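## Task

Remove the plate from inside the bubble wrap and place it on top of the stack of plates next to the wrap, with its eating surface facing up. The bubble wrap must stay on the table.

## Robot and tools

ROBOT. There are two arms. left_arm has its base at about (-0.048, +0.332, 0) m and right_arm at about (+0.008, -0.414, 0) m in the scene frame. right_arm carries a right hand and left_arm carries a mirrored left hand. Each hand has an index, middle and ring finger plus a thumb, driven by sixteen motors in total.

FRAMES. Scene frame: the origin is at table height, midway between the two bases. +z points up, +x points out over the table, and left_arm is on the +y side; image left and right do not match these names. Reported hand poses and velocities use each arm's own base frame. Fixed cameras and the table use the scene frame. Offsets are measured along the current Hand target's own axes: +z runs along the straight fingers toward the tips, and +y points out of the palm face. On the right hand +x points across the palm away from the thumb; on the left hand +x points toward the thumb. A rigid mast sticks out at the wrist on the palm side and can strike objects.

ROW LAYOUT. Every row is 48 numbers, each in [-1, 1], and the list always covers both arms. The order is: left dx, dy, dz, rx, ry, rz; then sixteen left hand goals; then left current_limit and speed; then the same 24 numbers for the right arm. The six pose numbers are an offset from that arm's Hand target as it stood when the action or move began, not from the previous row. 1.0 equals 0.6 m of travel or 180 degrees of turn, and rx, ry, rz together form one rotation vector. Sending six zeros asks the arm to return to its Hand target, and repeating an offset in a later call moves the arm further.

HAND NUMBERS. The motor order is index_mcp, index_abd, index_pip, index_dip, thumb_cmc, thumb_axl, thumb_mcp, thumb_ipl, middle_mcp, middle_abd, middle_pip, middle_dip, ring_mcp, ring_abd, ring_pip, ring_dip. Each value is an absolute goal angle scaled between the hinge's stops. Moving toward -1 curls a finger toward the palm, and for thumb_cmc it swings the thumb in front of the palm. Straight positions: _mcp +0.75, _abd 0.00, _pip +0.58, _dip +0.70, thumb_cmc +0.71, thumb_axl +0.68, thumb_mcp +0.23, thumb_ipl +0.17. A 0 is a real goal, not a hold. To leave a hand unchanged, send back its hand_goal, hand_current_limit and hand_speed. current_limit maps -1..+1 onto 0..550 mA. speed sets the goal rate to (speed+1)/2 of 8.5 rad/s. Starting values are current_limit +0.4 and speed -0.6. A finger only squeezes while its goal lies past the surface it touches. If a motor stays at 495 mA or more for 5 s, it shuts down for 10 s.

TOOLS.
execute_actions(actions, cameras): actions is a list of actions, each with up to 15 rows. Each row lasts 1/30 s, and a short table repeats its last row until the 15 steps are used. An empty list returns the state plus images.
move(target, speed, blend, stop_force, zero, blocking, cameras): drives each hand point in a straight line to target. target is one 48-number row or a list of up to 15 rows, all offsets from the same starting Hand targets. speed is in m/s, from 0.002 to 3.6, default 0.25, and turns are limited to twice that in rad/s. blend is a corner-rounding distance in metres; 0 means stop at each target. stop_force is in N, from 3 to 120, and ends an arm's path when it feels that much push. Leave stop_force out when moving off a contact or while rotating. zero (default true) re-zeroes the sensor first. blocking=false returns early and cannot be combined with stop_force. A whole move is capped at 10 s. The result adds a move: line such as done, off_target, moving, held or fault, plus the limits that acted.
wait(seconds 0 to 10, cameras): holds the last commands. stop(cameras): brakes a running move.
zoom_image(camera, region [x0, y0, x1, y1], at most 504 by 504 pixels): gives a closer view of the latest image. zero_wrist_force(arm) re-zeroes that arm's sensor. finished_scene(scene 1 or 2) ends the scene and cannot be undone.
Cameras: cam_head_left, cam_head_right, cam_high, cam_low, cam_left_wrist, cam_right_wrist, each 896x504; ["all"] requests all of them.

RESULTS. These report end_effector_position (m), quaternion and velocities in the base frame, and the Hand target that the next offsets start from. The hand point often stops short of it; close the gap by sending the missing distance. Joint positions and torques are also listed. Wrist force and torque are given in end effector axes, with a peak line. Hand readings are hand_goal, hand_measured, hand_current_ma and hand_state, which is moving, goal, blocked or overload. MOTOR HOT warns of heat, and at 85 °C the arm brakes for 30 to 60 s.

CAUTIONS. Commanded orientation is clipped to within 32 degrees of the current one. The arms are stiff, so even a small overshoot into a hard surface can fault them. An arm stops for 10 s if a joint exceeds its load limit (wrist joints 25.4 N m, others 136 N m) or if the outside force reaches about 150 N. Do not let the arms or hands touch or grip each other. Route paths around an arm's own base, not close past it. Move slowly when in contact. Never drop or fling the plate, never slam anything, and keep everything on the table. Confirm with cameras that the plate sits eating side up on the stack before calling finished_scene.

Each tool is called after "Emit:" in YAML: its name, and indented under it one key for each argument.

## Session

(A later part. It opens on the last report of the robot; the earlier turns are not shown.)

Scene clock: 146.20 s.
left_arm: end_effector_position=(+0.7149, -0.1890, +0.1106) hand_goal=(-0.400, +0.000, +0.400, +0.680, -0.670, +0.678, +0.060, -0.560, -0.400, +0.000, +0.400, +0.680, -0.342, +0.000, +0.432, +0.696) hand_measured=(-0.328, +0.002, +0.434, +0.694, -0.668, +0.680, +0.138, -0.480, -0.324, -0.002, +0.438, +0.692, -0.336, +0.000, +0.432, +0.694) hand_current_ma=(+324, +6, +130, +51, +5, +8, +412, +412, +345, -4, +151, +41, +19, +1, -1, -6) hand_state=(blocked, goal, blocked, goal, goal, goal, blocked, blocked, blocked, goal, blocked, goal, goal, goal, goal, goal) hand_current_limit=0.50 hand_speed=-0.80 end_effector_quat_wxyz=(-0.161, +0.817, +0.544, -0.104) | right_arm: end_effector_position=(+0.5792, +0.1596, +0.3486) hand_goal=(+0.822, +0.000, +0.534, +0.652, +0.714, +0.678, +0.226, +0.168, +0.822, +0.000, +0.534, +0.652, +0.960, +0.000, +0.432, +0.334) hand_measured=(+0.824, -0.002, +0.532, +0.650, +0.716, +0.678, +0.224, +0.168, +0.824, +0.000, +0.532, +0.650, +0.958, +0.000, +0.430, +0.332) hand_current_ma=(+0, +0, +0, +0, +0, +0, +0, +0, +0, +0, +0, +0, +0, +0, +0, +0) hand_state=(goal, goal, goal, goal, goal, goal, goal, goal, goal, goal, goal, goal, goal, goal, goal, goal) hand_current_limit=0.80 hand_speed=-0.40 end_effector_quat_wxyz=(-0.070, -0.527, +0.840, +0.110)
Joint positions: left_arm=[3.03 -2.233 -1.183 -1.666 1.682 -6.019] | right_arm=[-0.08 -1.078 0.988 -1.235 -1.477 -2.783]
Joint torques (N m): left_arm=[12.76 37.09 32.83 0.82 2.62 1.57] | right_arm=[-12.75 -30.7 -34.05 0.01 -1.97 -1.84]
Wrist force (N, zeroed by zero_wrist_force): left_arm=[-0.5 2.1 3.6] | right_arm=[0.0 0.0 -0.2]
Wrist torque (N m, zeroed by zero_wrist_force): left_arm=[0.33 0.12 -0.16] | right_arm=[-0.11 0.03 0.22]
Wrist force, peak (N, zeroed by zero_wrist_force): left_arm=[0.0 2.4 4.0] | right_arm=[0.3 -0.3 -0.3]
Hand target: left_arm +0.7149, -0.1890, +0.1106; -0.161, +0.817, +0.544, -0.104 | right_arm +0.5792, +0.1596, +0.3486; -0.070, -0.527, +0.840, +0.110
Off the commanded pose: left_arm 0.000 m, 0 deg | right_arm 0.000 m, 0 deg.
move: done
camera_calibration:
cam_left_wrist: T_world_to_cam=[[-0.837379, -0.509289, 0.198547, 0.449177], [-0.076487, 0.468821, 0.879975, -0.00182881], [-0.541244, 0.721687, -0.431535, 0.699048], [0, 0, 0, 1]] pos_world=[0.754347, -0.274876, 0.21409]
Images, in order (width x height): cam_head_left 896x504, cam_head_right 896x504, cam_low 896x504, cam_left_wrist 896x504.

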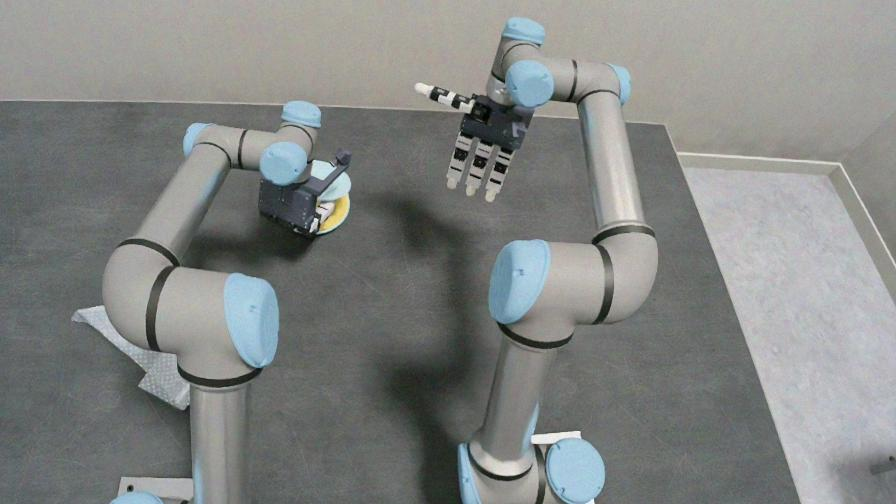

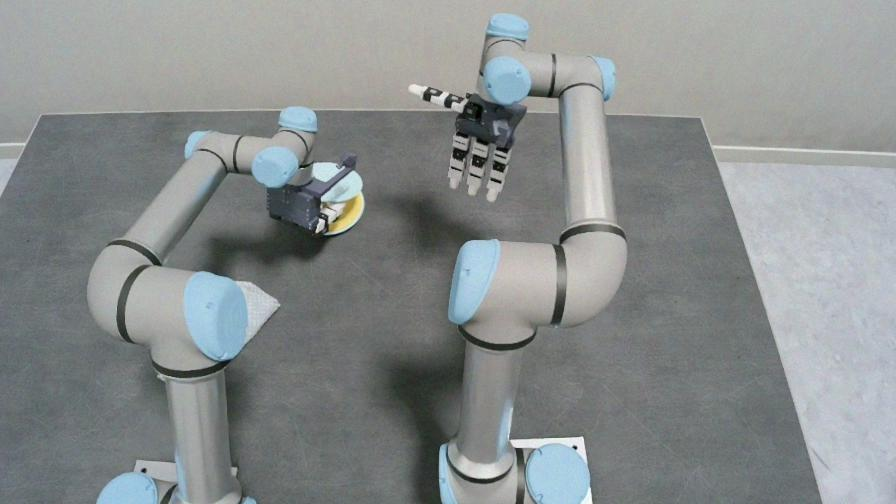

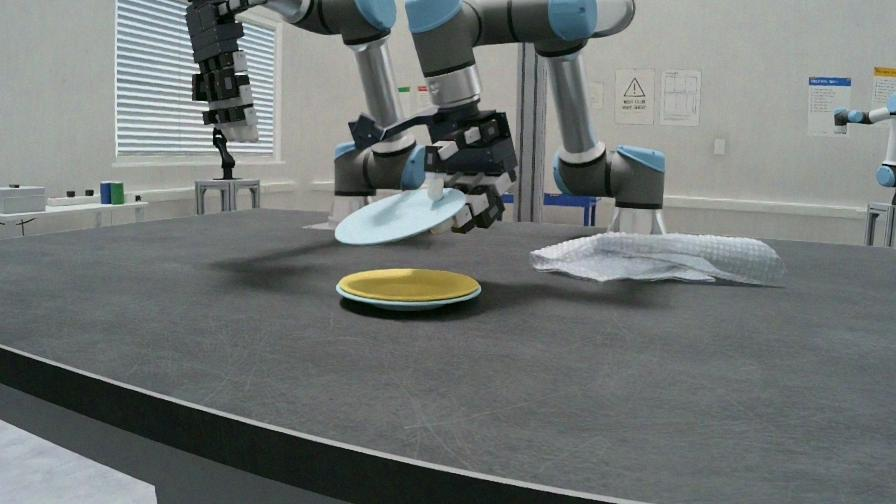

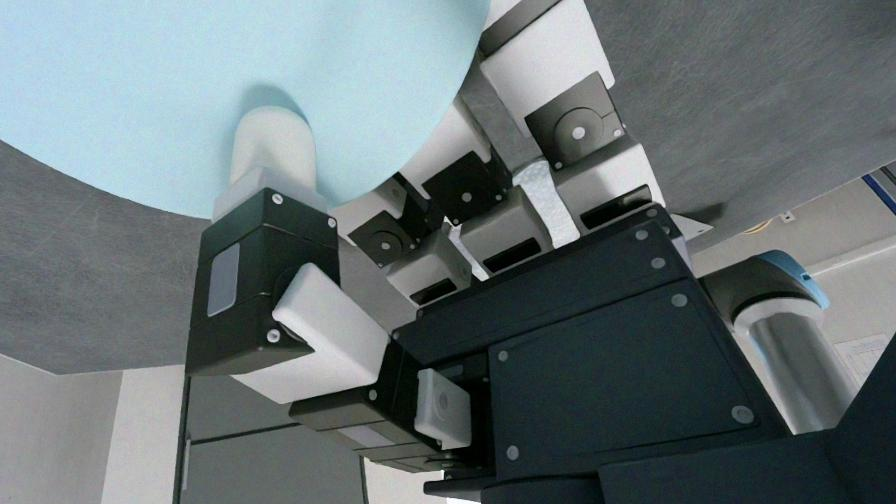

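Emit:
move:
  target: [0.0131,0.0081,0.053,0,0,0,-0.40,0,0.40,0.68,-0.671,0.678,0.06,-0.56,-0.40,0,0.40,0.68,-0.342,0,0.431,0.696,0.5,-0.8,0,0,0,0,0,0,0.822,0,0.533,0.652,0.714,0.678,0.226,0.168,0.822,0,0.533,0.652,0.96,0,0.431,0.333,0.8,-0.4]
  speed: 0.08
  cameras: ["cam_low","cam_head_left","cam_head_right"]

Emit:
zoom_image:
  camera: "cam_low"
  region: [310, 170, 550, 310]

Emit:
zoom_image:
  camera: "cam_head_left"
  region: [230, 110, 430, 310]

Emit:
zoom_image:
  camera: "cam_head_right"
  region: [230, 110, 430, 310]

Scene clock: 148.77 s.
left_arm: end_effector_position=(+0.7112, -0.1787, +0.0795) hand_goal=(-0.400, +0.000, +0.400, +0.680, -0.670, +0.678, +0.060, -0.560, -0.400, +0.000, +0.400, +0.680, -0.342, +0.000, +0.432, +0.696) hand_measured=(-0.328, +0.002, +0.434, +0.694, -0.668, +0.680, +0.138, -0.480, -0.324, -0.002, +0.438, +0.692, -0.336, +0.000, +0.432, +0.694) hand_current_ma=(+324, +6, +130, +51, +5, +8, +412, +413, +345, -4, +151, +41, +19, +1, -1, -6) hand_state=(blocked, goal, blocked, goal, goal, goal, blocked, blocked, blocked, goal, blocked, goal, goal, goal, goal, goal) hand_current_limit=0.50 hand_speed=-0.80 end_effector_quat_wxyz=(-0.161, +0.817, +0.544, -0.104) | right_arm: end_effector_position=(+0.5792, +0.1596, +0.3486) hand_goal=(+0.822, +0.000, +0.534, +0.652, +0.714, +0.678, +0.226, +0.168, +0.822, +0.000, +0.534, +0.652, +0.960, +0.000, +0.432, +0.334) hand_measured=(+0.824, -0.002, +0.532, +0.650, +0.716, +0.678, +0.224, +0.168, +0.824, +0.000, +0.532, +0.650, +0.958, +0.000, +0.430, +0.332) hand_current_ma=(+0, +0, +0, +0, +0, +0, +0, +0, +0, +0, +0, +0, +0, +0, +0, +0) hand_state=(goal, goal, goal, goal, goal, goal, goal, goal, goal, goal, goal, goal, goal, goal, goal, goal) hand_current_limit=0.80 hand_speed=-0.40 end_effector_quat_wxyz=(-0.070, -0.527, +0.840, +0.110)
Joint positions: left_arm=[3.043 -2.242 -1.252 -1.587 1.687 -6.007] | right_arm=[-0.08 -1.078 0.988 -1.235 -1.477 -2.783]
Joint torques (N m): left_arm=[13.03 37.81 11.57 4.12 2.62 1.34] | right_arm=[-12.66 -32.21 -34.38 0.01 -2.13 -1.82]
Wrist force (N, zeroed by zero_wrist_force): left_arm=[-0.2 1.8 3.2] | right_arm=[0.0 0.2 0.0]
Wrist torque (N m, zeroed by zero_wrist_force): left_arm=[0.33 0.08 -0.14] | right_arm=[-0.09 0.02 0.22]
Wrist force, peak (N, zeroed by zero_wrist_force): left_arm=[-0.2 2.3 4.0] | right_arm=[0.2 -0.3 -0.2]
Hand target: left_arm +0.7112, -0.1787, +0.0794; -0.161, +0.817, +0.544, -0.104 | right_arm +0.5792, +0.1596, +0.3486; -0.070, -0.527, +0.840, +0.110
Off the commanded pose: left_arm 0.000 m, 0 deg | right_arm 0.000 m, 0 deg.
move: done
Images, in order (width x height): cam_head_left 896x504, cam_head_right 896x504, cam_low 896x504.

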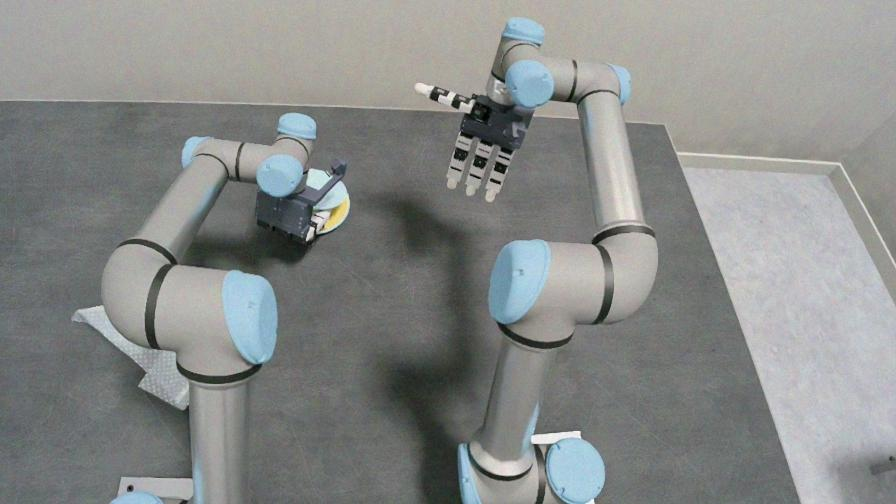

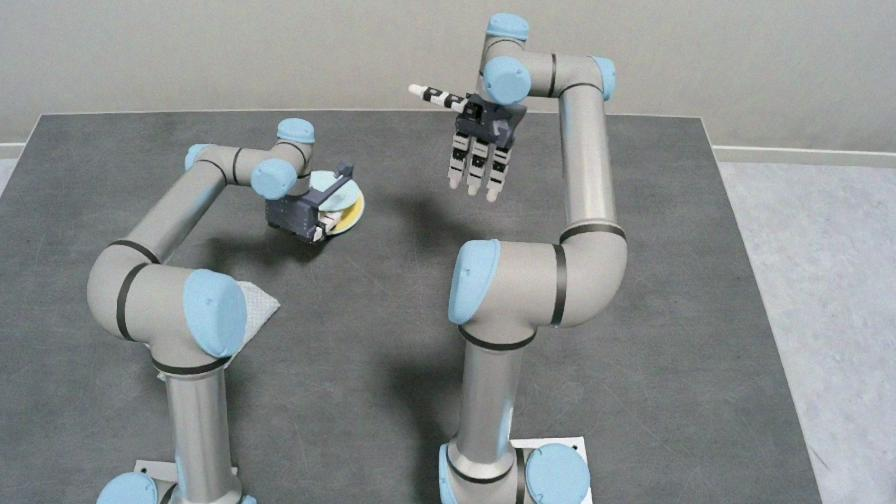

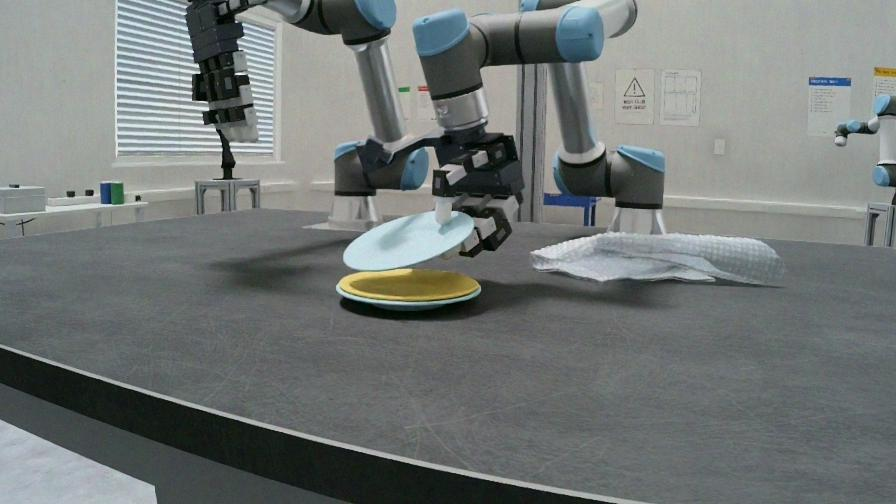

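Scaled by 2.100 from the camera's 896x504 image, which has a finer 1280x720 frame.

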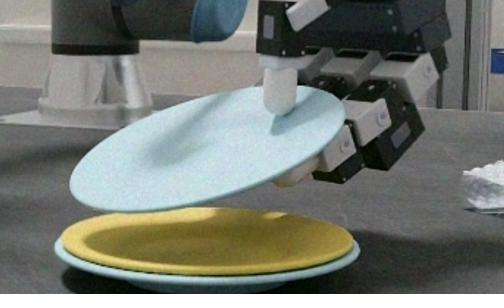

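Scaled by 2.520 from the camera's 896x504 image, which has a finer 1280x720 frame.

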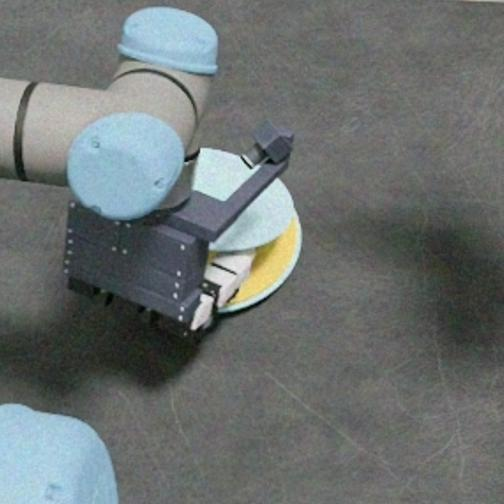

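Scaled by 2.520 from the camera's 896x504 image, which has a finer 1280x720 frame.

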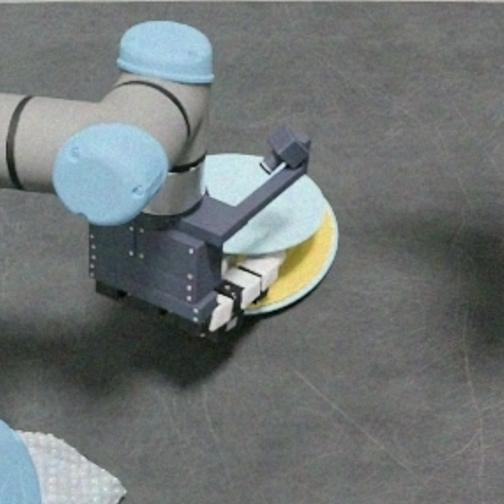

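Emit:
move:
  target: [0.0047,0.0249,0.0529,0,0,0,-0.40,0,0.40,0.68,-0.671,0.678,0.06,-0.56,-0.40,0,0.40,0.68,-0.342,0,0.431,0.696,0.5,-0.8,0,0,0,0,0,0,0.822,0,0.533,0.652,0.714,0.678,0.226,0.168,0.822,0,0.533,0.652,0.96,0,0.431,0.333,0.8,-0.4]
  speed: 0.02
  stop_force: 3
  cameras: ["cam_low","cam_head_left"]

Emit:
zoom_image:
  camera: "cam_low"
  region: [310, 170, 550, 310]

Emit:
zoom_image:
  camera: "cam_head_left"
  region: [230, 110, 430, 310]

Scene clock: 151.97 s.
left_arm: end_effector_position=(+0.7137, -0.1769, +0.0492) hand_goal=(-0.400, +0.000, +0.400, +0.680, -0.670, +0.678, +0.060, -0.560, -0.400, +0.000, +0.400, +0.680, -0.342, +0.000, +0.432, +0.696) hand_measured=(-0.332, +0.002, +0.434, +0.698, -0.670, +0.680, +0.138, -0.498, -0.324, -0.002, +0.440, +0.692, -0.338, +0.000, +0.432, +0.694) hand_current_ma=(+301, +6, +130, +63, +0, +5, +412, +357, +345, -4, +156, +45, +10, +1, -2, -6) hand_state=(blocked, goal, blocked, goal, goal, goal, blocked, blocked, blocked, goal, blocked, goal, goal, goal, goal, goal) hand_current_limit=0.50 hand_speed=-0.80 end_effector_quat_wxyz=(-0.161, +0.817, +0.544, -0.104) | right_arm: end_effector_position=(+0.5792, +0.1596, +0.3486) hand_goal=(+0.822, +0.000, +0.534, +0.652, +0.714, +0.678, +0.226, +0.168, +0.822, +0.000, +0.534, +0.652, +0.960, +0.000, +0.432, +0.334) hand_measured=(+0.824, -0.002, +0.532, +0.650, +0.716, +0.678, +0.224, +0.168, +0.824, +0.000, +0.532, +0.650, +0.958, +0.000, +0.430, +0.332) hand_current_ma=(+0, +0, +0, +0, +0, +0, +0, +0, +0, +0, +0, +0, +0, +0, +0, +0) hand_state=(goal, goal, goal, goal, goal, goal, goal, goal, goal, goal, goal, goal, goal, goal, goal, goal) hand_current_limit=0.80 hand_speed=-0.40 end_effector_quat_wxyz=(-0.070, -0.527, +0.840, +0.110)
Joint positions: left_arm=[3.046 -2.274 -1.279 -1.527 1.688 -6.004] | right_arm=[-0.08 -1.078 0.988 -1.235 -1.477 -2.783]
Joint torques (N m): left_arm=[-6.88 63.48 32.42 0.97 0.04 -1.54] | right_arm=[-12.43 -31.78 -35.54 -0.03 -2 -1.59]
Wrist force (N, zeroed by zero_wrist_force): left_arm=[-0.5 2.0 3.1] | right_arm=[0.2 0.0 -0.3]
Wrist torque (N m, zeroed by zero_wrist_force): left_arm=[0.30 0.11 -0.15] | right_arm=[-0.10 0.00 0.24]
Wrist force, peak (N, zeroed by zero_wrist_force): left_arm=[-0.1 1.9 3.6] | right_arm=[0.4 -0.2 -0.1]
Hand target: left_arm +0.7137, -0.1769, +0.0492; -0.161, +0.817, +0.544, -0.104 (not the last commanded pose) | right_arm +0.5792, +0.1596, +0.3486; -0.070, -0.527, +0.840, +0.110
Off the commanded pose: left_arm 0.005 m, 0 deg | right_arm 0.000 m, 0 deg.
move: contact (left_arm)
Images, in order (width x height): cam_head_left 896x504, cam_low 896x504.

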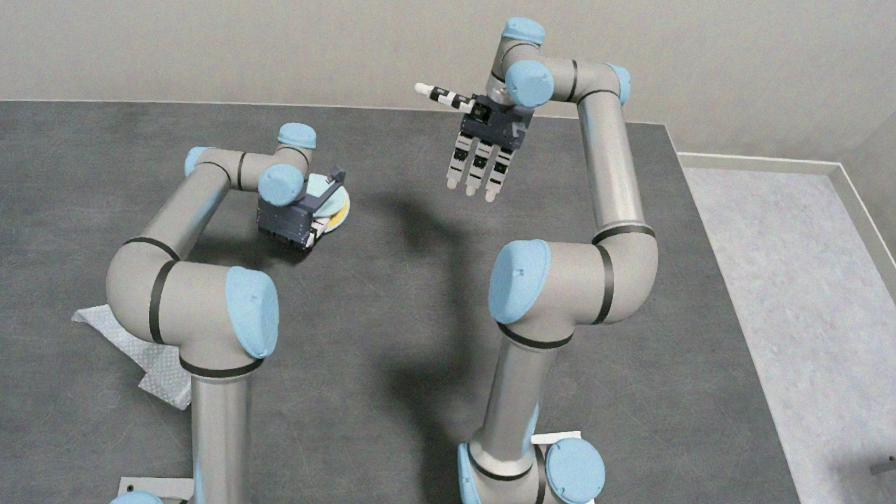

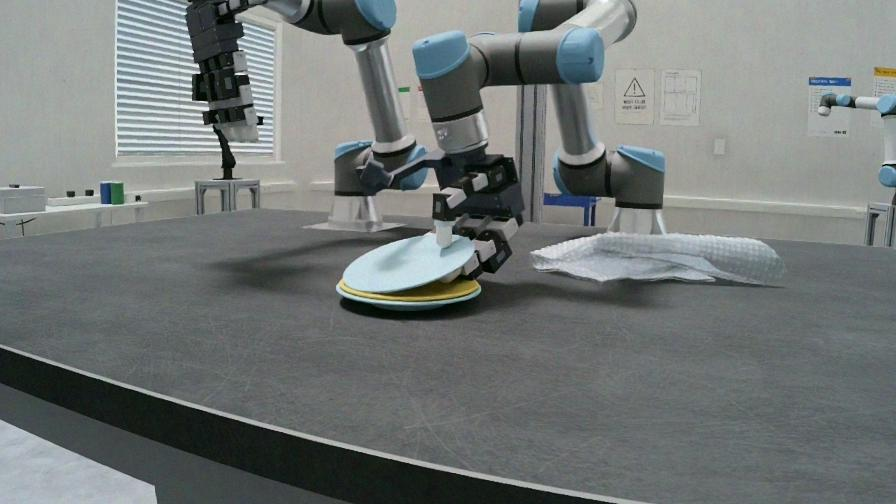

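Scaled by 2.100 from the camera's 896x504 image, which has a finer 1280x720 frame.

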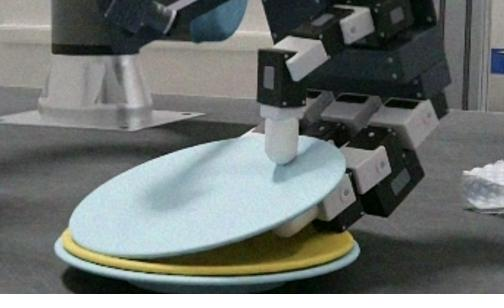

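Scaled by 2.520 from the camera's 896x504 image, which has a finer 1280x720 frame.

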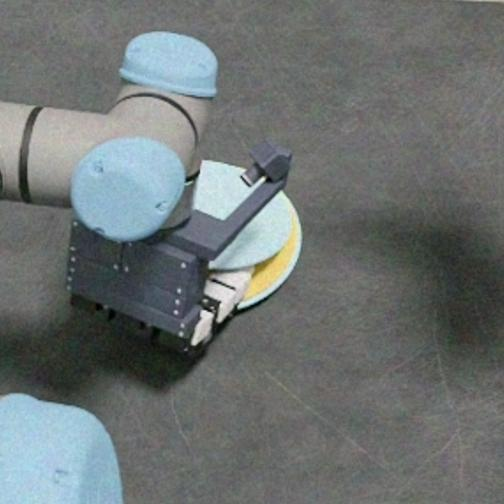

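Emit:
move:
  target: [0,0,0,0,0,0,-0.40,0,0.40,0.68,-0.671,0.678,0.06,-0.56,-0.40,0,0.40,0.68,-0.342,0,0.431,0.696,0.5,-0.8,-0.581,-0.0047,-0.0553,0,0,0,0.822,0,0.533,0.652,0.714,0.678,0.226,0.168,0.822,0,0.533,0.652,0.96,0,0.431,0.333,0.8,-0.4]
  speed: 0.25
  cameras: ["cam_low","cam_head_left"]

Scene clock: 154.60 s.
left_arm: end_effector_position=(+0.7137, -0.1769, +0.0492) hand_goal=(-0.400, +0.000, +0.400, +0.680, -0.670, +0.678, +0.060, -0.560, -0.400, +0.000, +0.400, +0.680, -0.342, +0.000, +0.432, +0.696) hand_measured=(-0.332, +0.002, +0.434, +0.698, -0.670, +0.680, +0.138, -0.498, -0.324, -0.002, +0.440, +0.692, -0.338, +0.000, +0.432, +0.694) hand_current_ma=(+301, +6, +130, +63, +0, +5, +412, +357, +345, -4, +156, +45, +10, +1, -2, -6) hand_state=(blocked, goal, blocked, goal, goal, goal, blocked, blocked, blocked, goal, blocked, goal, goal, goal, goal, goal) hand_current_limit=0.50 hand_speed=-0.80 end_effector_quat_wxyz=(-0.161, +0.817, +0.544, -0.104) | right_arm: end_effector_position=(+0.7397, +0.4682, +0.3790) hand_goal=(+0.822, +0.000, +0.534, +0.652, +0.714, +0.678, +0.226, +0.168, +0.822, +0.000, +0.534, +0.652, +0.960, +0.000, +0.432, +0.334) hand_measured=(+0.824, -0.002, +0.532, +0.650, +0.716, +0.678, +0.224, +0.168, +0.824, +0.000, +0.532, +0.650, +0.958, +0.000, +0.430, +0.332) hand_current_ma=(+0, +0, +0, +0, +0, +0, +0, +0, +0, +0, +0, +0, +0, +0, +0, +0) hand_state=(goal, goal, goal, goal, goal, goal, goal, goal, goal, goal, goal, goal, goal, goal, goal, goal) hand_current_limit=0.80 hand_speed=-0.40 end_effector_quat_wxyz=(+0.142, -0.431, +0.880, +0.142)
Joint positions: left_arm=[3.046 -2.274 -1.279 -1.527 1.688 -6.004] | right_arm=[0.23 -0.509 0.035 -1.32 -1.231 -2.214]
Joint torques (N m): left_arm=[-8.83 63.58 32.49 0.91 -2.15 -1.54] | right_arm=[-6.13 -47.35 -33.56 -5.24 3.49 1.74]
Wrist force (N, zeroed by zero_wrist_force): left_arm=[-0.2 1.7 2.4] | right_arm=[0.2 0.1 0.0]
Wrist torque (N m, zeroed by zero_wrist_force): left_arm=[0.29 0.05 -0.11] | right_arm=[-0.15 0.10 -0.09]
Wrist force, peak (N, zeroed by zero_wrist_force): left_arm=[-0.2 2.1 3.1] | right_arm=[1.4 -0.4 -0.2]
Hand target: left_arm +0.7137, -0.1769, +0.0492; -0.161, +0.817, +0.544, -0.104 | right_arm +0.7411, +0.4686, +0.3797; -0.070, -0.527, +0.840, +0.110
Off the commanded pose: left_arm 0.000 m, 0 deg | right_arm 0.002 m, 27 deg.
elbow stopped short (right arm): the move would have taken joint 3 (elbow) straighter than the controller allows.
move: off_target (right_arm)
Images, in order (width x height): cam_head_left 896x504, cam_low 896x504.

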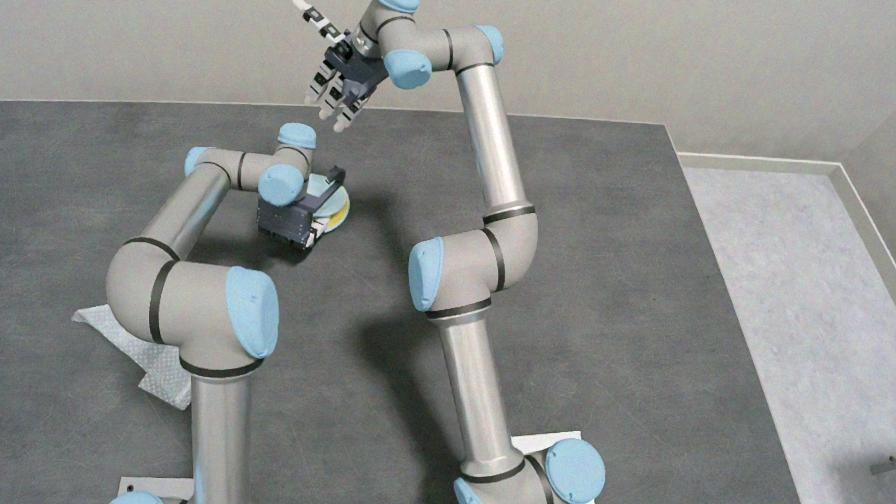

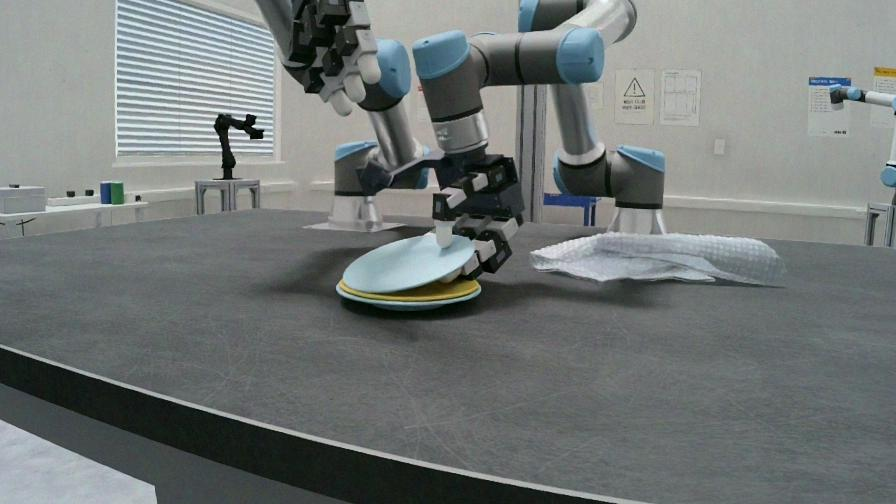

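Emit:
move:
  target:
    - [0,0,0,0,0,0,-0.40,0,0.40,0.68,-0.671,0.678,0.06,-0.56,-0.40,0,0.40,0.68,-0.342,0,0.431,0.696,0.5,-0.8,0.5205,-0.0075,0.067,0,0,0,0.822,0,0.533,0.652,0.714,0.678,0.226,0.168,0.822,0,0.533,0.652,0.96,0,0.431,0.333,0.8,-0.4]
    - [0,0,0,0,0,0,-0.40,0,0.40,0.68,-0.671,0.678,0.06,-0.56,-0.40,0,0.40,0.68,-0.342,0,0.431,0.696,0.5,-0.8,0.499,-0.0688,0.2577,0,0,0,0.822,0,0.533,0.652,0.714,0.678,0.226,0.168,0.822,0,0.533,0.652,0.96,0,0.431,0.333,0.8,-0.4]
  speed: 0.25
  blend: [0.03,0]
  cameras: ["cam_low","cam_head_left"]

Scene clock: 157.60 s.
left_arm: end_effector_position=(+0.7137, -0.1769, +0.0492) hand_goal=(-0.400, +0.000, +0.400, +0.680, -0.670, +0.678, +0.060, -0.560, -0.400, +0.000, +0.400, +0.680, -0.342, +0.000, +0.432, +0.696) hand_measured=(-0.332, +0.002, +0.434, +0.698, -0.670, +0.680, +0.138, -0.498, -0.324, -0.002, +0.440, +0.692, -0.338, +0.000, +0.432, +0.694) hand_current_ma=(+301, +6, +130, +63, +0, +5, +412, +357, +345, -4, +156, +45, +10, +1, -2, -6) hand_state=(blocked, goal, blocked, goal, goal, goal, blocked, blocked, blocked, goal, blocked, goal, goal, goal, goal, goal) hand_current_limit=0.50 hand_speed=-0.80 end_effector_quat_wxyz=(-0.161, +0.817, +0.544, -0.104) | right_arm: end_effector_position=(+0.6106, +0.1990, +0.2199) hand_goal=(+0.822, +0.000, +0.534, +0.652, +0.714, +0.678, +0.226, +0.168, +0.822, +0.000, +0.534, +0.652, +0.960, +0.000, +0.432, +0.334) hand_measured=(+0.824, -0.002, +0.532, +0.650, +0.716, +0.678, +0.224, +0.168, +0.824, +0.000, +0.532, +0.650, +0.958, +0.000, +0.430, +0.332) hand_current_ma=(+0, +0, +0, +0, +0, +0, +0, +0, +0, +0, +0, +0, +0, +0, +0, +0) hand_state=(goal, goal, goal, goal, goal, goal, goal, goal, goal, goal, goal, goal, goal, goal, goal, goal) hand_current_limit=0.80 hand_speed=-0.40 end_effector_quat_wxyz=(-0.070, -0.527, +0.840, +0.110)
Joint positions: left_arm=[3.046 -2.274 -1.279 -1.527 1.688 -6.004] | right_arm=[-0.022 -0.964 1.139 -1.507 -1.464 -2.726]
Joint torques (N m): left_arm=[-9.38 63.47 32.29 1.12 -2.18 -1.51] | right_arm=[11.32 -36.59 -11.51 -4.64 2.8 1.31]
Wrist force (N, zeroed by zero_wrist_force): left_arm=[-0.4 1.6 2.4] | right_arm=[0.0 0.2 0.0]
Wrist torque (N m, zeroed by zero_wrist_force): left_arm=[0.29 0.08 -0.13] | right_arm=[-0.09 0.04 0.00]
Wrist force, peak (N, zeroed by zero_wrist_force): left_arm=[-0.5 2.2 3.1] | right_arm=[-0.2 -0.3 1.5]
Hand target: left_arm +0.7137, -0.1769, +0.0492; -0.161, +0.817, +0.544, -0.104 | right_arm +0.6106, +0.1990, +0.2198; -0.070, -0.527, +0.840, +0.110
Off the commanded pose: left_arm 0.000 m, 0 deg | right_arm 0.000 m, 0 deg.
move: done
Images, in order (width x height): cam_head_left 896x504, cam_low 896x504.

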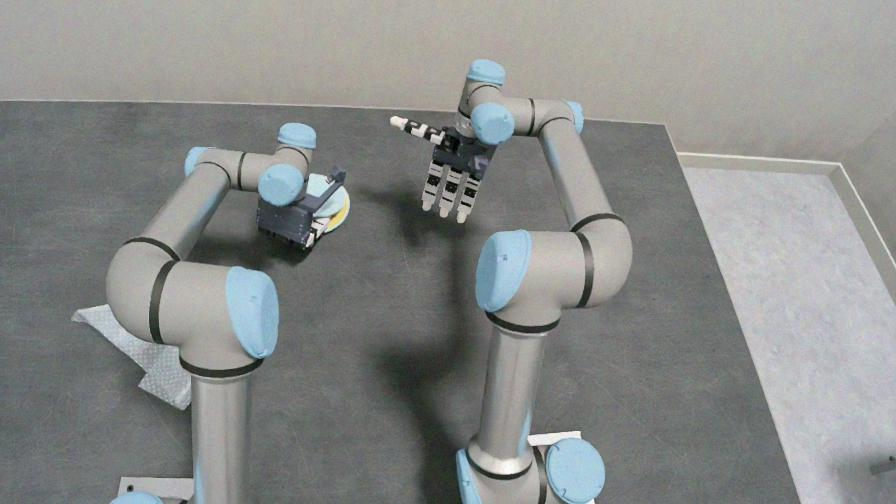

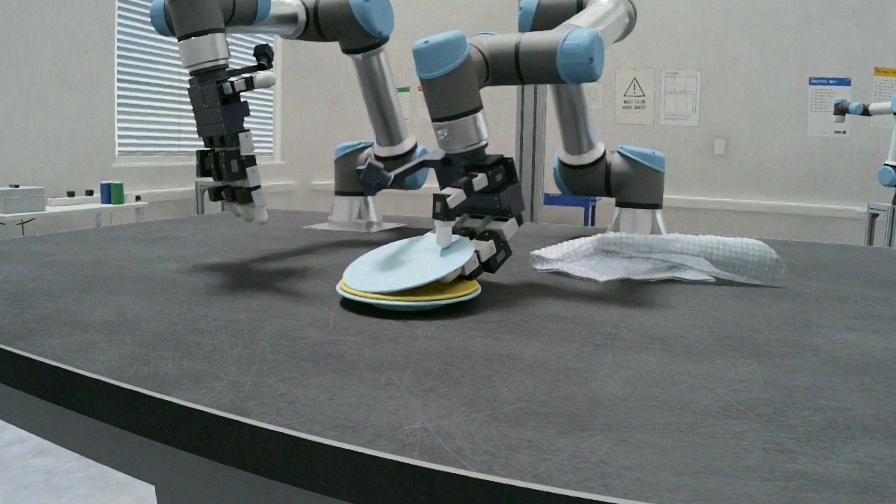

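Emit:
move:
  target: [0,0,0,0,0,0,-0.40,0,0.40,0.68,-0.671,0.678,0.06,-0.56,-0.40,0,0.40,0.68,-0.342,0,0.431,0.696,0.5,-0.8,-0.4992,-0.0002,0,0,0,0,0.822,0,0.533,0.652,0.714,0.678,0.226,0.168,0.822,0,0.533,0.652,0.96,0,0.431,0.333,0.8,-0.4]
  speed: 0.08
  cameras: ["cam_head_left","cam_low"]

Scene clock: 162.53 s.
left_arm: end_effector_position=(+0.7137, -0.1769, +0.0492) hand_goal=(-0.400, +0.000, +0.400, +0.680, -0.670, +0.678, +0.060, -0.560, -0.400, +0.000, +0.400, +0.680, -0.342, +0.000, +0.432, +0.696) hand_measured=(-0.332, +0.002, +0.434, +0.698, -0.670, +0.680, +0.138, -0.498, -0.324, -0.002, +0.440, +0.692, -0.338, +0.000, +0.432, +0.694) hand_current_ma=(+301, +6, +130, +63, +0, +5, +412, +357, +345, -4, +156, +45, +10, +1, -2, -6) hand_state=(blocked, goal, blocked, goal, goal, goal, blocked, blocked, blocked, goal, blocked, goal, goal, goal, goal, goal) hand_current_limit=0.50 hand_speed=-0.80 end_effector_quat_wxyz=(-0.161, +0.817, +0.544, -0.104) | right_arm: end_effector_position=(+0.7398, +0.4680, +0.2192) hand_goal=(+0.822, +0.000, +0.534, +0.652, +0.714, +0.678, +0.226, +0.168, +0.822, +0.000, +0.534, +0.652, +0.960, +0.000, +0.432, +0.334) hand_measured=(+0.824, -0.002, +0.532, +0.650, +0.716, +0.678, +0.224, +0.168, +0.824, +0.000, +0.532, +0.650, +0.958, +0.000, +0.430, +0.332) hand_current_ma=(+0, +0, +0, +0, +0, +0, +0, +0, +0, +0, +0, +0, +0, +0, +0, +0) hand_state=(goal, goal, goal, goal, goal, goal, goal, goal, goal, goal, goal, goal, goal, goal, goal, goal) hand_current_limit=0.80 hand_speed=-0.40 end_effector_quat_wxyz=(+0.037, -0.485, +0.866, +0.115)
Joint positions: left_arm=[3.046 -2.274 -1.279 -1.527 1.688 -6.004] | right_arm=[0.259 -0.341 0.035 -1.279 -1.329 -2.332]
Joint torques (N m): left_arm=[-8.95 63.23 32.73 1.15 -2.07 -1.68] | right_arm=[10.69 -50.08 -34.51 -5.05 3.01 1.53]
Wrist force (N, zeroed by zero_wrist_force): left_arm=[-0.2 1.9 2.7] | right_arm=[0.0 0.4 0.2]
Wrist torque (N m, zeroed by zero_wrist_force): left_arm=[0.32 0.05 -0.11] | right_arm=[-0.10 0.07 -0.06]
Wrist force, peak (N, zeroed by zero_wrist_force): left_arm=[-0.1 2.3 3.1] | right_arm=[0.6 0.3 -0.3]
Hand target: left_arm +0.7137, -0.1769, +0.0492; -0.161, +0.817, +0.544, -0.104 | right_arm +0.7411, +0.4686, +0.2197; -0.070, -0.527, +0.840, +0.110
Off the commanded pose: left_arm 0.000 m, 0 deg | right_arm 0.002 m, 13 deg.
elbow stopped short (right arm): the move would have taken joint 3 (elbow) straighter than the controller allows.
move: off_target (right_arm)
Images, in order (width x height): cam_head_left 896x504, cam_low 896x504.

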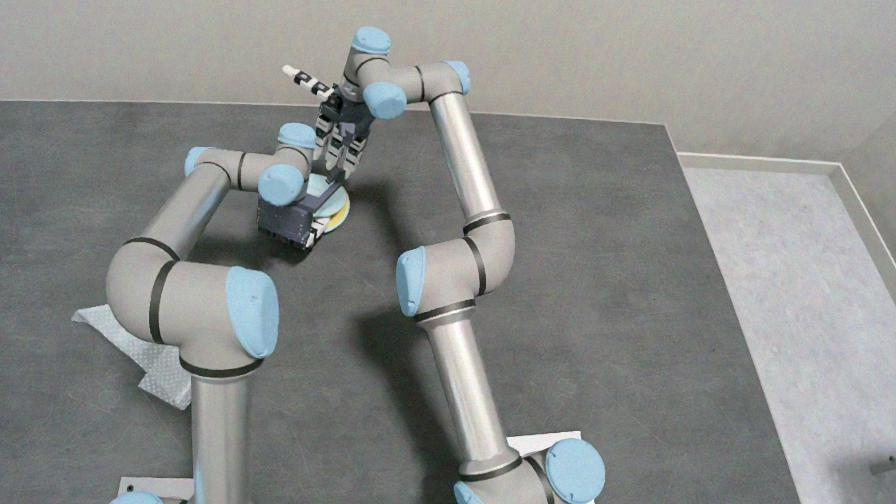

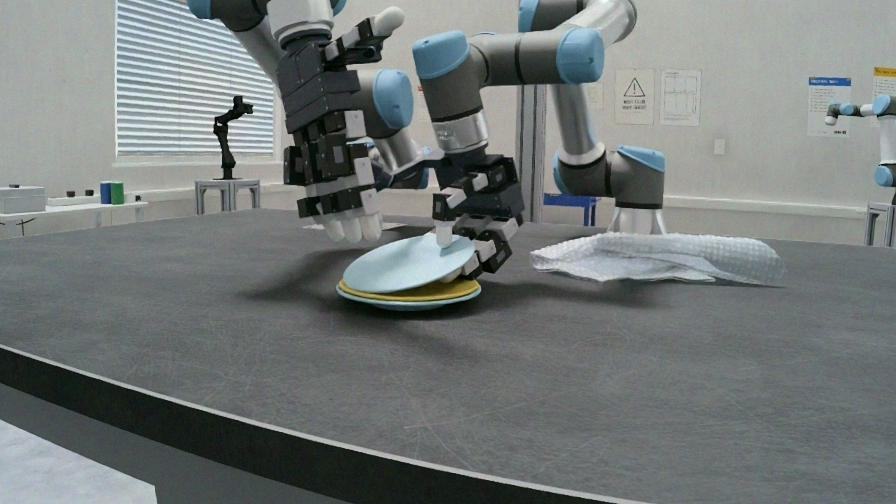

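Emit:
move:
  target: [0,0,0,0,0,0,-0.40,0,0.40,0.68,-0.671,0.678,0.06,-0.56,-0.40,0,0.40,0.68,-0.342,0,0.431,0.696,0.5,-0.8,0,0.0355,0.0095,0.0556,0,0,0.822,0,0.533,0.652,0.714,0.678,0.226,0.168,0.822,0,0.533,0.652,0.96,0,0.431,0.333,0.8,-0.4]
  speed: 0.06
  cameras: ["cam_head_left","cam_head_right","cam_low","cam_high"]

Scene clock: 165.57 s.
left_arm: end_effector_position=(+0.7137, -0.1769, +0.0492) hand_goal=(-0.400, +0.000, +0.400, +0.680, -0.670, +0.678, +0.060, -0.560, -0.400, +0.000, +0.400, +0.680, -0.342, +0.000, +0.432, +0.696) hand_measured=(-0.332, +0.002, +0.434, +0.698, -0.670, +0.680, +0.138, -0.498, -0.324, -0.002, +0.440, +0.692, -0.338, +0.000, +0.432, +0.694) hand_current_ma=(+301, +6, +130, +63, +0, +5, +412, +357, +345, -4, +156, +45, +10, +1, -2, -6) hand_state=(blocked, goal, blocked, goal, goal, goal, blocked, blocked, blocked, goal, blocked, goal, goal, goal, goal, goal) hand_current_limit=0.50 hand_speed=-0.80 end_effector_quat_wxyz=(-0.161, +0.817, +0.544, -0.104) | right_arm: end_effector_position=(+0.7201, +0.4776, +0.2192) hand_goal=(+0.822, +0.000, +0.534, +0.652, +0.714, +0.678, +0.226, +0.168, +0.822, +0.000, +0.534, +0.652, +0.960, +0.000, +0.432, +0.334) hand_measured=(+0.824, -0.002, +0.532, +0.650, +0.716, +0.678, +0.224, +0.168, +0.824, +0.000, +0.532, +0.650, +0.958, +0.000, +0.430, +0.332) hand_current_ma=(+0, +0, +0, +0, +0, +0, +0, +0, +0, +0, +0, +0, +0, +0, +0, +0) hand_state=(goal, goal, goal, goal, goal, goal, goal, goal, goal, goal, goal, goal, goal, goal, goal, goal) hand_current_limit=0.80 hand_speed=-0.40 end_effector_quat_wxyz=(+0.025, -0.515, +0.856, +0.039)
Joint positions: left_arm=[3.046 -2.274 -1.279 -1.527 1.688 -6.004] | right_arm=[0.316 -0.362 0.035 -1.275 -1.484 -2.337]
Joint torques (N m): left_arm=[-9.06 63.38 32.23 1.28 -2.1 -1.5] | right_arm=[12.63 -70.19 -31.58 -4.8 -1.83 -1.75]
Wrist force (N, zeroed by zero_wrist_force): left_arm=[-0.1 2.0 2.5] | right_arm=[0.1 -0.1 0.2]
Wrist torque (N m, zeroed by zero_wrist_force): left_arm=[0.34 0.05 -0.12] | right_arm=[-0.21 0.05 0.14]
Wrist force, peak (N, zeroed by zero_wrist_force): left_arm=[-0.3 2.1 3.1] | right_arm=[0.0 0.2 0.7]
Hand target: left_arm +0.7137, -0.1769, +0.0492; -0.161, +0.817, +0.544, -0.104 | right_arm +0.7213, +0.4782, +0.2197; -0.023, -0.531, +0.846, +0.037
Off the commanded pose: left_arm 0.000 m, 0 deg | right_arm 0.001 m, 6 deg.
elbow stopped short (right arm): the move would have taken joint 3 (elbow) straighter than the controller allows.
move: off_target (right_arm)
Images, in order (width x height): cam_head_left 896x504, cam_head_right 896x504, cam_high 896x504, cam_low 896x504.

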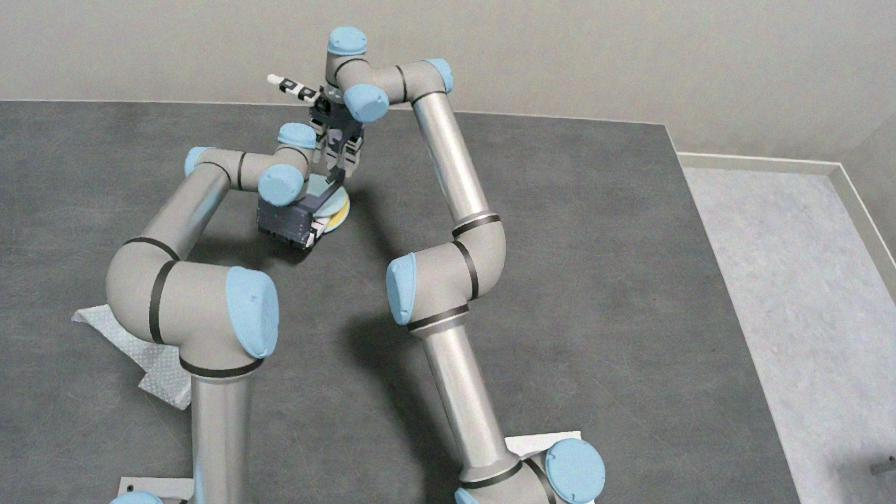

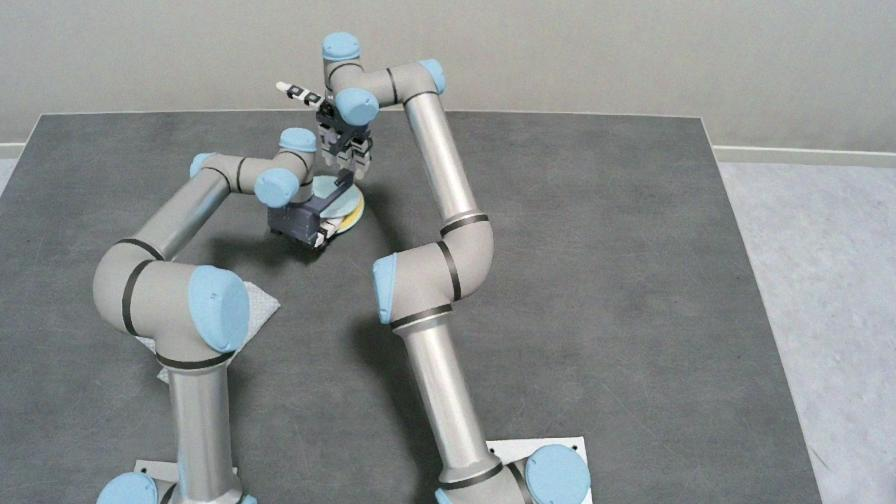

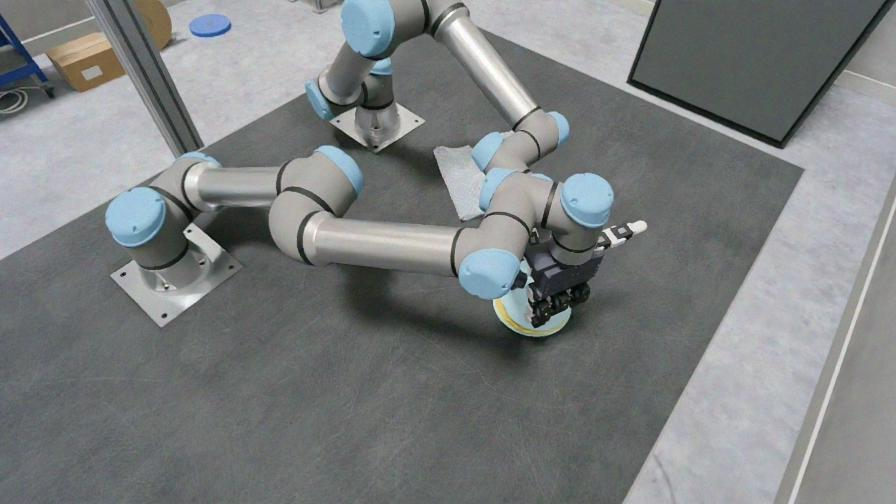

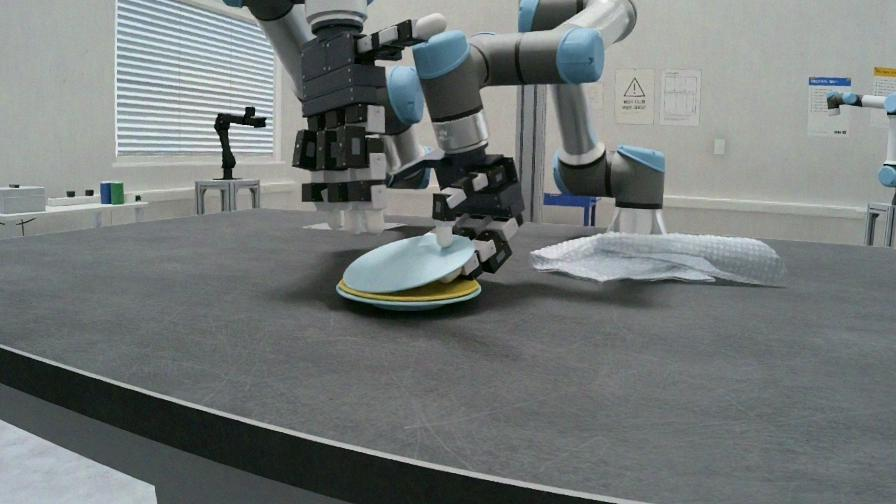

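Emit:
zoom_image:
  camera: "cam_head_right"
  region: [250, 90, 430, 270]

Emit:
zoom_image:
  camera: "cam_high"
  region: [440, 200, 640, 350]

Emit:
zoom_image:
  camera: "cam_low"
  region: [280, 120, 540, 330]

Scaled by 2.800 from the camera's 896x504 image, which has a finer 1280x720 frame.

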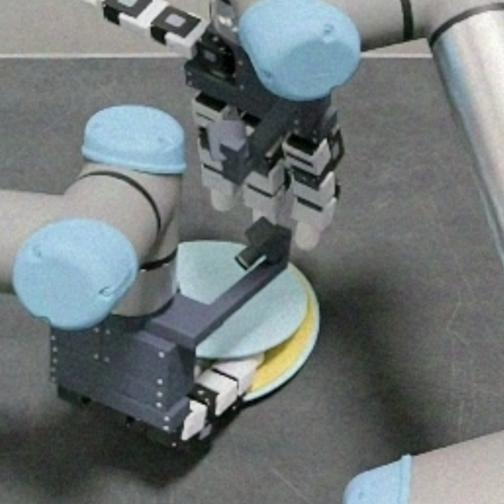

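Scaled by 2.520 from the camera's 896x504 image, which has a finer 1280x720 frame.

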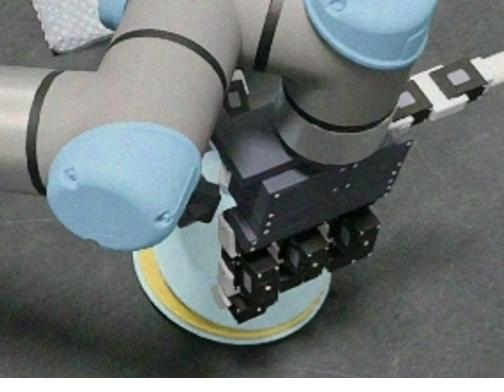

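Scaled by 1.938 from the camera's 896x504 image, which has a finer 1280x720 frame.

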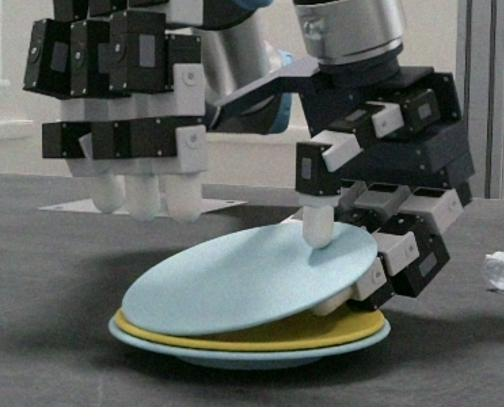

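Emit:
move:
  target: [0,0,0,0,0,0,-0.40,0,0.40,0.68,-0.671,0.678,0.06,-0.56,-0.40,0,0.40,0.68,-0.342,0,0.431,0.696,0.5,-0.8,0,-0.0058,0.0665,0.01515,-0.0271,0.0108,0.822,0,0.533,0.652,0.714,0.678,0.226,0.168,0.822,0,0.533,0.652,0.96,0,0.431,0.333,0.8,-0.4]
  speed: 0.05
  cameras: ["cam_low","cam_head_right"]

Scene clock: 167.97 s.
left_arm: end_effector_position=(+0.7137, -0.1769, +0.0492) hand_goal=(-0.400, +0.000, +0.400, +0.680, -0.670, +0.678, +0.060, -0.560, -0.400, +0.000, +0.400, +0.680, -0.342, +0.000, +0.432, +0.696) hand_measured=(-0.332, +0.002, +0.434, +0.698, -0.670, +0.680, +0.138, -0.498, -0.324, -0.002, +0.440, +0.692, -0.338, +0.000, +0.432, +0.694) hand_current_ma=(+301, +6, +130, +63, +0, +5, +412, +357, +345, -4, +156, +45, +10, +1, -2, -6) hand_state=(blocked, goal, blocked, goal, goal, goal, blocked, blocked, blocked, goal, blocked, goal, goal, goal, goal, goal) hand_current_limit=0.50 hand_speed=-0.80 end_effector_quat_wxyz=(-0.161, +0.817, +0.544, -0.104) | right_arm: end_effector_position=(+0.7213, +0.4782, +0.1796) hand_goal=(+0.822, +0.000, +0.534, +0.652, +0.714, +0.678, +0.226, +0.168, +0.822, +0.000, +0.534, +0.652, +0.960, +0.000, +0.432, +0.334) hand_measured=(+0.824, -0.002, +0.532, +0.650, +0.716, +0.678, +0.224, +0.168, +0.822, +0.000, +0.532, +0.650, +0.958, +0.000, +0.430, +0.332) hand_current_ma=(+0, +0, +0, +0, +0, +0, +0, +0, +0, +0, +0, +0, +0, +0, +0, +0) hand_state=(goal, goal, goal, goal, goal, goal, goal, goal, goal, goal, goal, goal, goal, goal, goal, goal) hand_current_limit=0.80 hand_speed=-0.40 end_effector_quat_wxyz=(+0.025, -0.515, +0.856, +0.039)
Joint positions: left_arm=[3.046 -2.274 -1.279 -1.527 1.688 -6.004] | right_arm=[0.317 -0.458 0.332 -1.476 -1.484 -2.336]
Joint torques (N m): left_arm=[-8.69 63.1 32 1.31 -2.09 -1.56] | right_arm=[-13.22 -68.92 -11.37 -4.7 2.89 1.5]
Wrist force (N, zeroed by zero_wrist_force): left_arm=[-0.1 1.9 2.8] | right_arm=[-0.1 0.3 0.3]
Wrist torque (N m, zeroed by zero_wrist_force): left_arm=[0.31 0.05 -0.12] | right_arm=[-0.16 0.09 -0.08]
Wrist force, peak (N, zeroed by zero_wrist_force): left_arm=[-0.5 1.9 3.3] | right_arm=[-0.1 0.4 0.7]
Hand target: left_arm +0.7137, -0.1769, +0.0492; -0.161, +0.817, +0.544, -0.104 | right_arm +0.7213, +0.4782, +0.1796; +0.025, -0.515, +0.856, +0.039
Off the commanded pose: left_arm 0.000 m, 0 deg | right_arm 0.000 m, 0 deg.
move: done
Images, in order (width x height): cam_head_right 896x504, cam_low 896x504.

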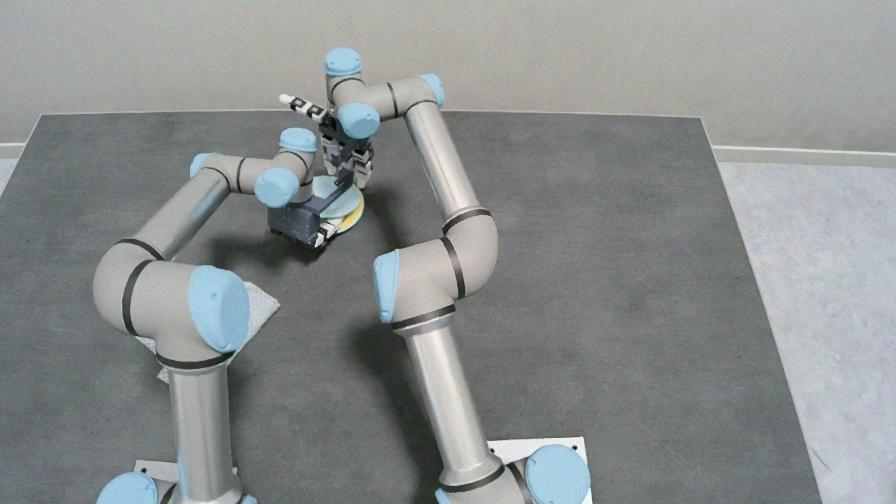

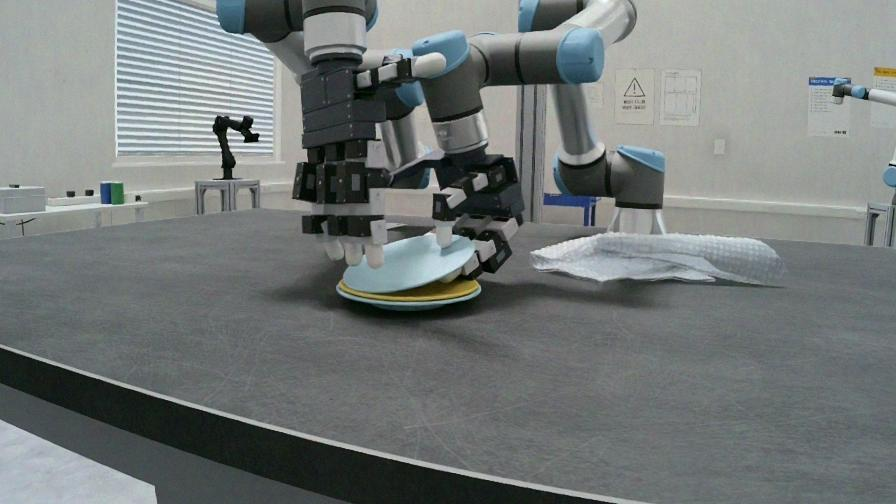

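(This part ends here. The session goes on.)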